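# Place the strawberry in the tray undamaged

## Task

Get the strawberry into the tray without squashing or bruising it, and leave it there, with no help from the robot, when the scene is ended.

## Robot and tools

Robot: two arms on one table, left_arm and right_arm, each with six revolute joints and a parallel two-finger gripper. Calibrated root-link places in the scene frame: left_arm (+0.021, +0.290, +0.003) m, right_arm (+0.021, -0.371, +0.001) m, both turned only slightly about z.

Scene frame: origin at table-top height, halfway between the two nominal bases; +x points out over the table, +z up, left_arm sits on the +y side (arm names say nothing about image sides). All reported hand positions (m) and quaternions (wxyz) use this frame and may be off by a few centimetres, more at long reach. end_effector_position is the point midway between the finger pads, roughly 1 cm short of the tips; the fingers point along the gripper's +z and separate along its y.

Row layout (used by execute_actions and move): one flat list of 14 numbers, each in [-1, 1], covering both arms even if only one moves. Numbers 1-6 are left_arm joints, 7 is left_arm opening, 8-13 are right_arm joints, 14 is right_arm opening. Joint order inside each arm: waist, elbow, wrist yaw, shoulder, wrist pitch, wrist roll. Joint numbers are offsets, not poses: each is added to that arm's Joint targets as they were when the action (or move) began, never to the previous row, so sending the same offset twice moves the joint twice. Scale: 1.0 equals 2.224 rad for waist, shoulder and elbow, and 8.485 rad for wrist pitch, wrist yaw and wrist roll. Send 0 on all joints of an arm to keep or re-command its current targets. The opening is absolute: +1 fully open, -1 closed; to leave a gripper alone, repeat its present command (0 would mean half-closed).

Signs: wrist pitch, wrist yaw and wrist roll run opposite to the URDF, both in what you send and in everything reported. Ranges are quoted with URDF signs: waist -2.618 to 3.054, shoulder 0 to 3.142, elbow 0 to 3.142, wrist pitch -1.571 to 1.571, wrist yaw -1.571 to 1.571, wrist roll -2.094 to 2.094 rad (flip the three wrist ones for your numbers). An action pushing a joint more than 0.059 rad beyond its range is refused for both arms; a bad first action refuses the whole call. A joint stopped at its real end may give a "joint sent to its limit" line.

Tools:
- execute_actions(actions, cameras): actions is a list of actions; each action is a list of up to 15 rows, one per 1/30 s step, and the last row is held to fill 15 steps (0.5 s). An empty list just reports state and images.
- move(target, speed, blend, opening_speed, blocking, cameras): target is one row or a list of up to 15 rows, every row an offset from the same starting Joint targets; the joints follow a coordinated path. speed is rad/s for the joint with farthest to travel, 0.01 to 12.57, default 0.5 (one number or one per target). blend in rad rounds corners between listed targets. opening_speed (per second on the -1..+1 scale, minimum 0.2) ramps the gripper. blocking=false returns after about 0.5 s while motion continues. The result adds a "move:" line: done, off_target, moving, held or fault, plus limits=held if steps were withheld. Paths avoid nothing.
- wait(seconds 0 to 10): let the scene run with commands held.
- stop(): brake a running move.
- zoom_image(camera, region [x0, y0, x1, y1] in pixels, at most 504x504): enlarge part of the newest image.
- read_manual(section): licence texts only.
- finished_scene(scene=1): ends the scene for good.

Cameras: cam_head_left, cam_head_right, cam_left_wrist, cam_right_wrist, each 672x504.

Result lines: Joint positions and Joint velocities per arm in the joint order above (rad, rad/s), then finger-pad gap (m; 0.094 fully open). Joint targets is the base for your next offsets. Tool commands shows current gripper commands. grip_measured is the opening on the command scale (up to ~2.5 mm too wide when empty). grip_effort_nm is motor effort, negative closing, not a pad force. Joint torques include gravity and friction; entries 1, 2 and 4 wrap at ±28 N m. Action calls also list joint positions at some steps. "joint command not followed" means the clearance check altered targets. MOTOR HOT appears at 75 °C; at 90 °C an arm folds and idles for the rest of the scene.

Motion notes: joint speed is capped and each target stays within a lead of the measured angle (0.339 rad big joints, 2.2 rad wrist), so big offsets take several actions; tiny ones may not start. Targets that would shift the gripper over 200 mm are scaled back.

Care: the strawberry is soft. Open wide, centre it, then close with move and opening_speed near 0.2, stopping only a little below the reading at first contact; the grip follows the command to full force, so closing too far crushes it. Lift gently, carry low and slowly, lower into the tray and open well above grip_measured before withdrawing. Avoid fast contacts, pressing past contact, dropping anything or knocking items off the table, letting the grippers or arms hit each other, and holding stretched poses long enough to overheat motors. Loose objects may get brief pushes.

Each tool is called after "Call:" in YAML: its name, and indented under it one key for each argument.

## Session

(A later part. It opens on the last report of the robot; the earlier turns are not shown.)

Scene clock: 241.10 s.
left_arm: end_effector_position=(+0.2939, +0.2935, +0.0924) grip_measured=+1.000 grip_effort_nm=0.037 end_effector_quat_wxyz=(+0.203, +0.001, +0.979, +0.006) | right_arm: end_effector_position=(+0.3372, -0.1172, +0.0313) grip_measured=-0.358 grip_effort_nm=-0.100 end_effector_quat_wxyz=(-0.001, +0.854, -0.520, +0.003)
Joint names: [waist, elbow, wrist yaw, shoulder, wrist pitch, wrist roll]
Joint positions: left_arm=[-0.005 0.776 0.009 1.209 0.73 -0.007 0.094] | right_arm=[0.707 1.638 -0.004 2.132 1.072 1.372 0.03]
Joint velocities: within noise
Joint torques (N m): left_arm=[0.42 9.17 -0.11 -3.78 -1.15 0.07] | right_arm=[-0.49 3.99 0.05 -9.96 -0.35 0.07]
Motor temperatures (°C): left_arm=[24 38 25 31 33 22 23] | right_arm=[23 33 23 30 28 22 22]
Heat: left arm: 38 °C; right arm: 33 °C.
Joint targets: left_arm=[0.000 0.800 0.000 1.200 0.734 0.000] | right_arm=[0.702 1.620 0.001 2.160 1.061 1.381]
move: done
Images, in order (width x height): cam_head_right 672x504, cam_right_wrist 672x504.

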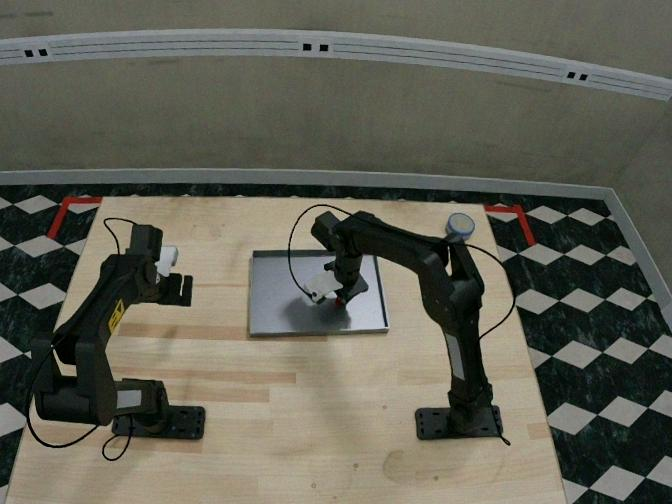

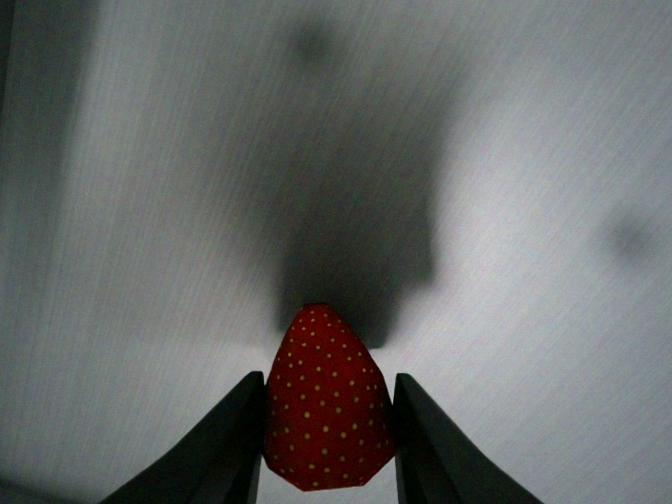

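Call:
move:
  target: [0, 0, 0, 0, 0, 0, 1.0, 0, -0.00814, 0.0, 0.00338, -0.00303, 0, -0.36]
  speed: 0.05
  cameras: ["cam_right_wrist"]

Call:
zoom_image:
  camera: "cam_right_wrist"
  region: [200, 260, 470, 504]

Scene clock: 247.87 s.
left_arm: end_effector_position=(+0.2939, +0.2935, +0.0924) grip_measured=+1.000 grip_effort_nm=0.032 end_effector_quat_wxyz=(+0.203, +0.001, +0.979, +0.006) | right_arm: end_effector_position=(+0.3381, -0.1165, +0.0262) grip_measured=-0.358 grip_effort_nm=-0.105 end_effector_quat_wxyz=(-0.004, +0.854, -0.520, +0.004)
Joint names: [waist, elbow, wrist yaw, shoulder, wrist pitch, wrist roll]
Joint positions: left_arm=[-0.005 0.776 0.009 1.209 0.73 -0.007 0.094] | right_arm=[0.707 1.622 -0.004 2.136 1.047 1.372 0.03]
Joint velocities: within noise
Joint torques (N m): left_arm=[0.43 9.18 -0.15 -3.86 -1.16 0.07] | right_arm=[-0.51 3.79 0.06 -9.69 -0.35 0.08]
Motor temperatures (°C): left_arm=[24 38 25 31 33 22 23] | right_arm=[23 32 23 30 28 22 22]
Heat: left arm: 38 °C; right arm: 32 °C.
Joint targets: left_arm=[0.000 0.800 0.000 1.200 0.734 0.000] | right_arm=[0.702 1.602 0.001 2.167 1.036 1.381]
move: done
Images, in order (width x height): cam_right_wrist 672x504.

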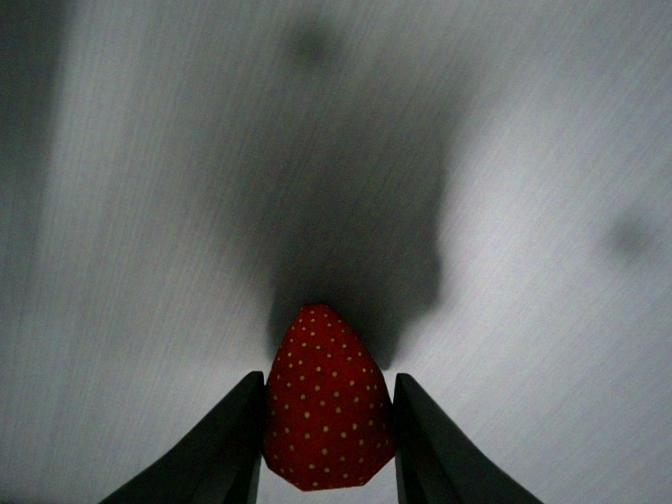

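Scaled by 1.867 from the camera's 672x504 image, which has a finer 960x720 frame.

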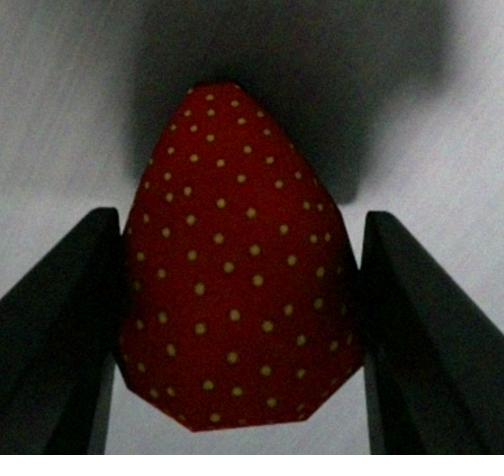

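Call:
move:
  target: [0, 0, 0, 0, 0, 0, 1.0, 0, -0.00337, 0.0, 0.0018, -0.00106, 0, -0.36]
  speed: 0.05
  cameras: ["cam_right_wrist"]

Call:
zoom_image:
  camera: "cam_right_wrist"
  region: [200, 260, 470, 504]

Scene clock: 253.03 s.
left_arm: end_effector_position=(+0.2939, +0.2935, +0.0924) grip_measured=+1.000 grip_effort_nm=0.037 end_effector_quat_wxyz=(+0.203, +0.001, +0.979, +0.006) | right_arm: end_effector_position=(+0.3388, -0.1159, +0.0247) grip_measured=-0.358 grip_effort_nm=-0.105 end_effector_quat_wxyz=(-0.007, +0.854, -0.520, +0.005)
Joint names: [waist, elbow, wrist yaw, shoulder, wrist pitch, wrist roll]
Joint positions: left_arm=[-0.005 0.776 0.009 1.209 0.73 -0.007 0.094] | right_arm=[0.707 1.616 -0.004 2.136 1.035 1.372 0.03]
Joint velocities: within noise
Joint torques (N m): left_arm=[0.58 9.13 -0.11 -3.93 -1.18 0.1] | right_arm=[-0.5 3.75 0.06 -9.28 -0.33 0.07]
Motor temperatures (°C): left_arm=[24 38 25 31 33 22 23] | right_arm=[23 32 23 30 28 22 22]
Heat: left arm: 38 °C; right arm: 32 °C.
Joint targets: left_arm=[0.000 0.800 0.000 1.200 0.734 0.000] | right_arm=[0.702 1.595 0.001 2.171 1.027 1.381]
move: done
Images, in order (width x height): cam_right_wrist 672x504.

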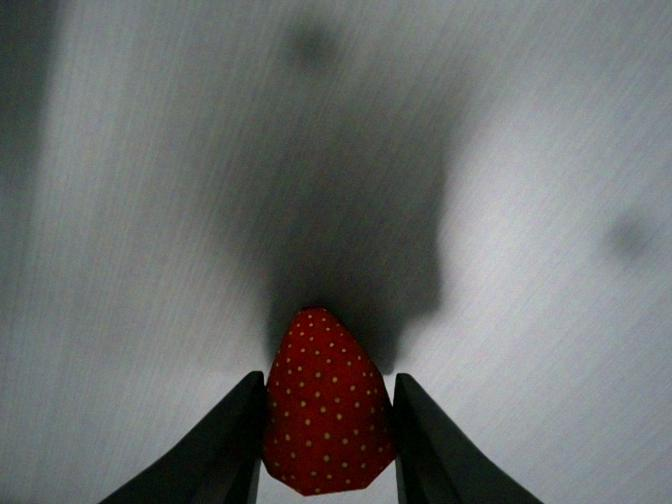

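Scaled by 1.867 from the camera's 672x504 image, which has a finer 960x720 frame.

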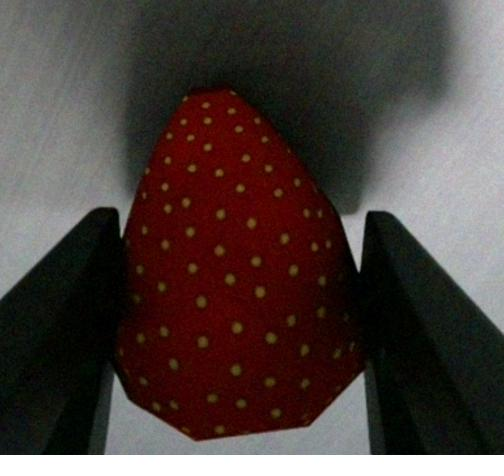

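Call:
move:
  target: [0, 0, 0, 0, 0, 0, 1.0, 0, 0, 0.0, 0, 0, 0, 0.3]
  opening_speed: 0.3
  cameras: ["cam_right_wrist"]

Call:
zoom_image:
  camera: "cam_right_wrist"
  region: [180, 260, 480, 504]

Scene clock: 260.00 s.
left_arm: end_effector_position=(+0.2939, +0.2935, +0.0924) grip_measured=+1.000 grip_effort_nm=0.032 end_effector_quat_wxyz=(+0.203, +0.001, +0.979, +0.006) | right_arm: end_effector_position=(+0.3389, -0.1159, +0.0246) grip_measured=+0.298 grip_effort_nm=0.115 end_effector_quat_wxyz=(-0.007, +0.854, -0.520, +0.005)
Joint names: [waist, elbow, wrist yaw, shoulder, wrist pitch, wrist roll]
Joint positions: left_arm=[-0.005 0.776 0.009 1.209 0.73 -0.007 0.094] | right_arm=[0.707 1.615 -0.004 2.136 1.034 1.372 0.061]
Joint velocities: within noise
Joint torques (N m): left_arm=[0.46 9.06 -0.11 -4 -1.16 0.08] | right_arm=[-0.5 3.77 0.07 -9.31 -0.34 0.06]
Motor temperatures (°C): left_arm=[24 38 25 31 33 22 23] | right_arm=[23 31 23 31 28 22 22]
Heat: left arm: 38 °C; right arm: 31 °C.
Joint targets: left_arm=[0.000 0.800 0.000 1.200 0.734 0.000] | right_arm=[0.702 1.595 0.001 2.171 1.027 1.381]
move: done
Images, in order (width x height): cam_right_wrist 672x504.

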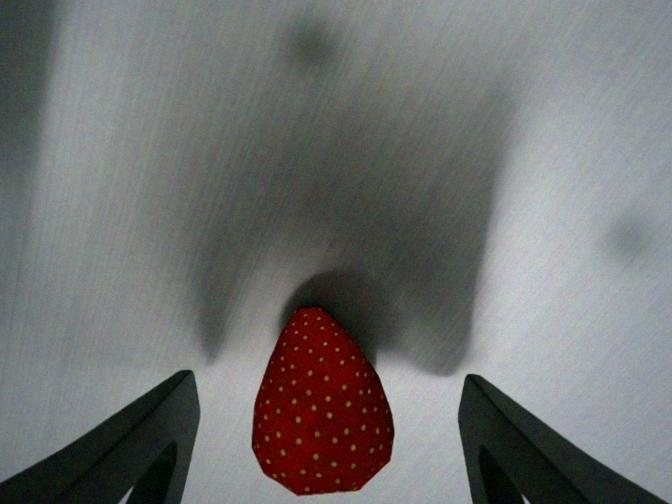

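Scaled by 1.680 from the camera's 672x504 image, which has a finer 960x720 frame.

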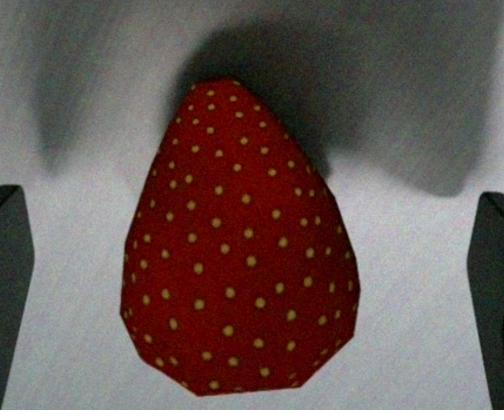

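Call:
move:
  target: [0, 0, 0, 0, 0, 0, 1.0, 0, 0.1313, 0.0, -0.0234, 0.0388, 0, 0.3]
  speed: 0.4
  cameras: ["cam_right_wrist", "cam_head_right"]

Call:
zoom_image:
  camera: "cam_right_wrist"
  region: [180, 130, 480, 374]

Scene clock: 265.30 s.
left_arm: end_effector_position=(+0.2939, +0.2935, +0.0924) grip_measured=+1.000 grip_effort_nm=0.037 end_effector_quat_wxyz=(+0.203, +0.001, +0.979, +0.006) | right_arm: end_effector_position=(+0.3370, -0.1174, +0.0874) grip_measured=+0.298 grip_effort_nm=0.110 end_effector_quat_wxyz=(+0.016, +0.854, -0.520, -0.004)
Joint names: [waist, elbow, wrist yaw, shoulder, wrist pitch, wrist roll]
Joint positions: left_arm=[-0.005 0.776 0.009 1.209 0.73 -0.007 0.094] | right_arm=[0.707 1.868 -0.004 2.136 1.335 1.372 0.061]
Joint velocities: within noise
Joint torques (N m): left_arm=[0.39 9.11 -0.11 -3.9 -1.17 0.08] | right_arm=[-0.5 6.76 0.06 -14.11 0.04 0.07]
Motor temperatures (°C): left_arm=[24 38 25 31 33 22 23] | right_arm=[23 31 23 31 27 22 22]
Heat: left arm: 38 °C; right arm: 31 °C.
Joint targets: left_arm=[0.000 0.800 0.000 1.200 0.734 0.000] | right_arm=[0.702 1.887 0.001 2.119 1.356 1.381]
move: done
Images, in order (width x height): cam_head_right 672x504, cam_right_wrist 672x504.

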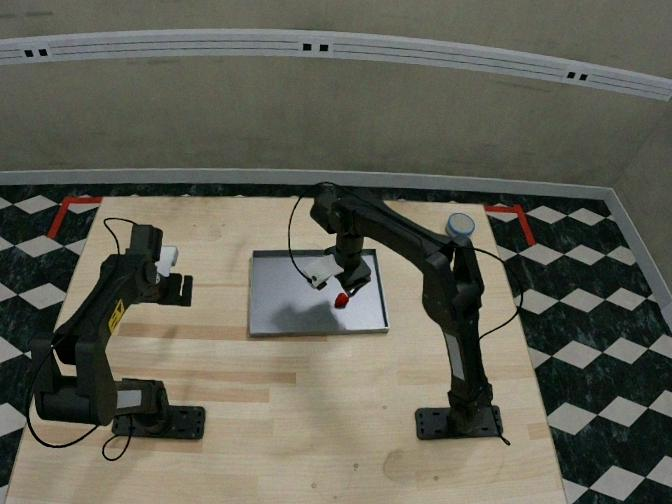

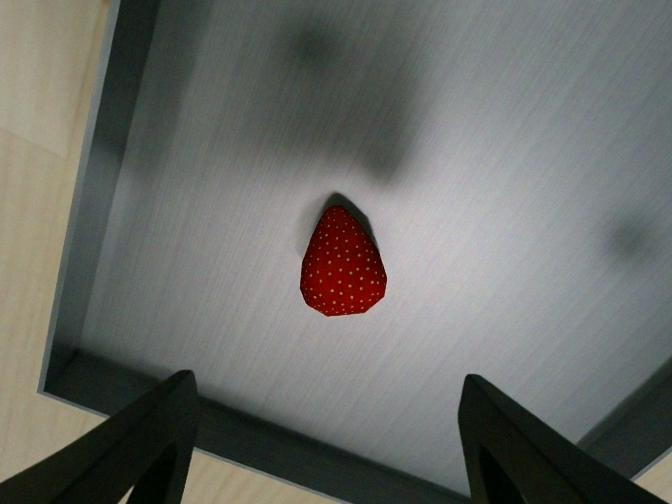

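Scaled by 1.680 from the camera's 672x504 image, which has a finer 960x720 frame.

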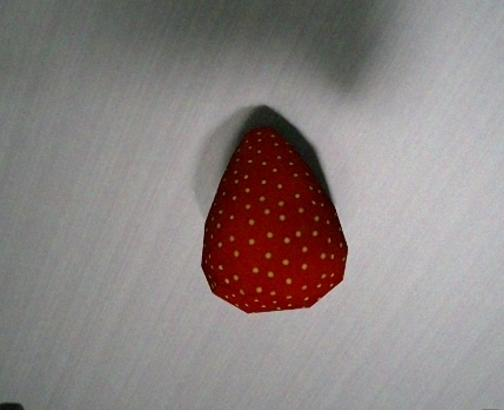

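Call:
finished_scene:
  scene: 1

The scene is finished: the task was done.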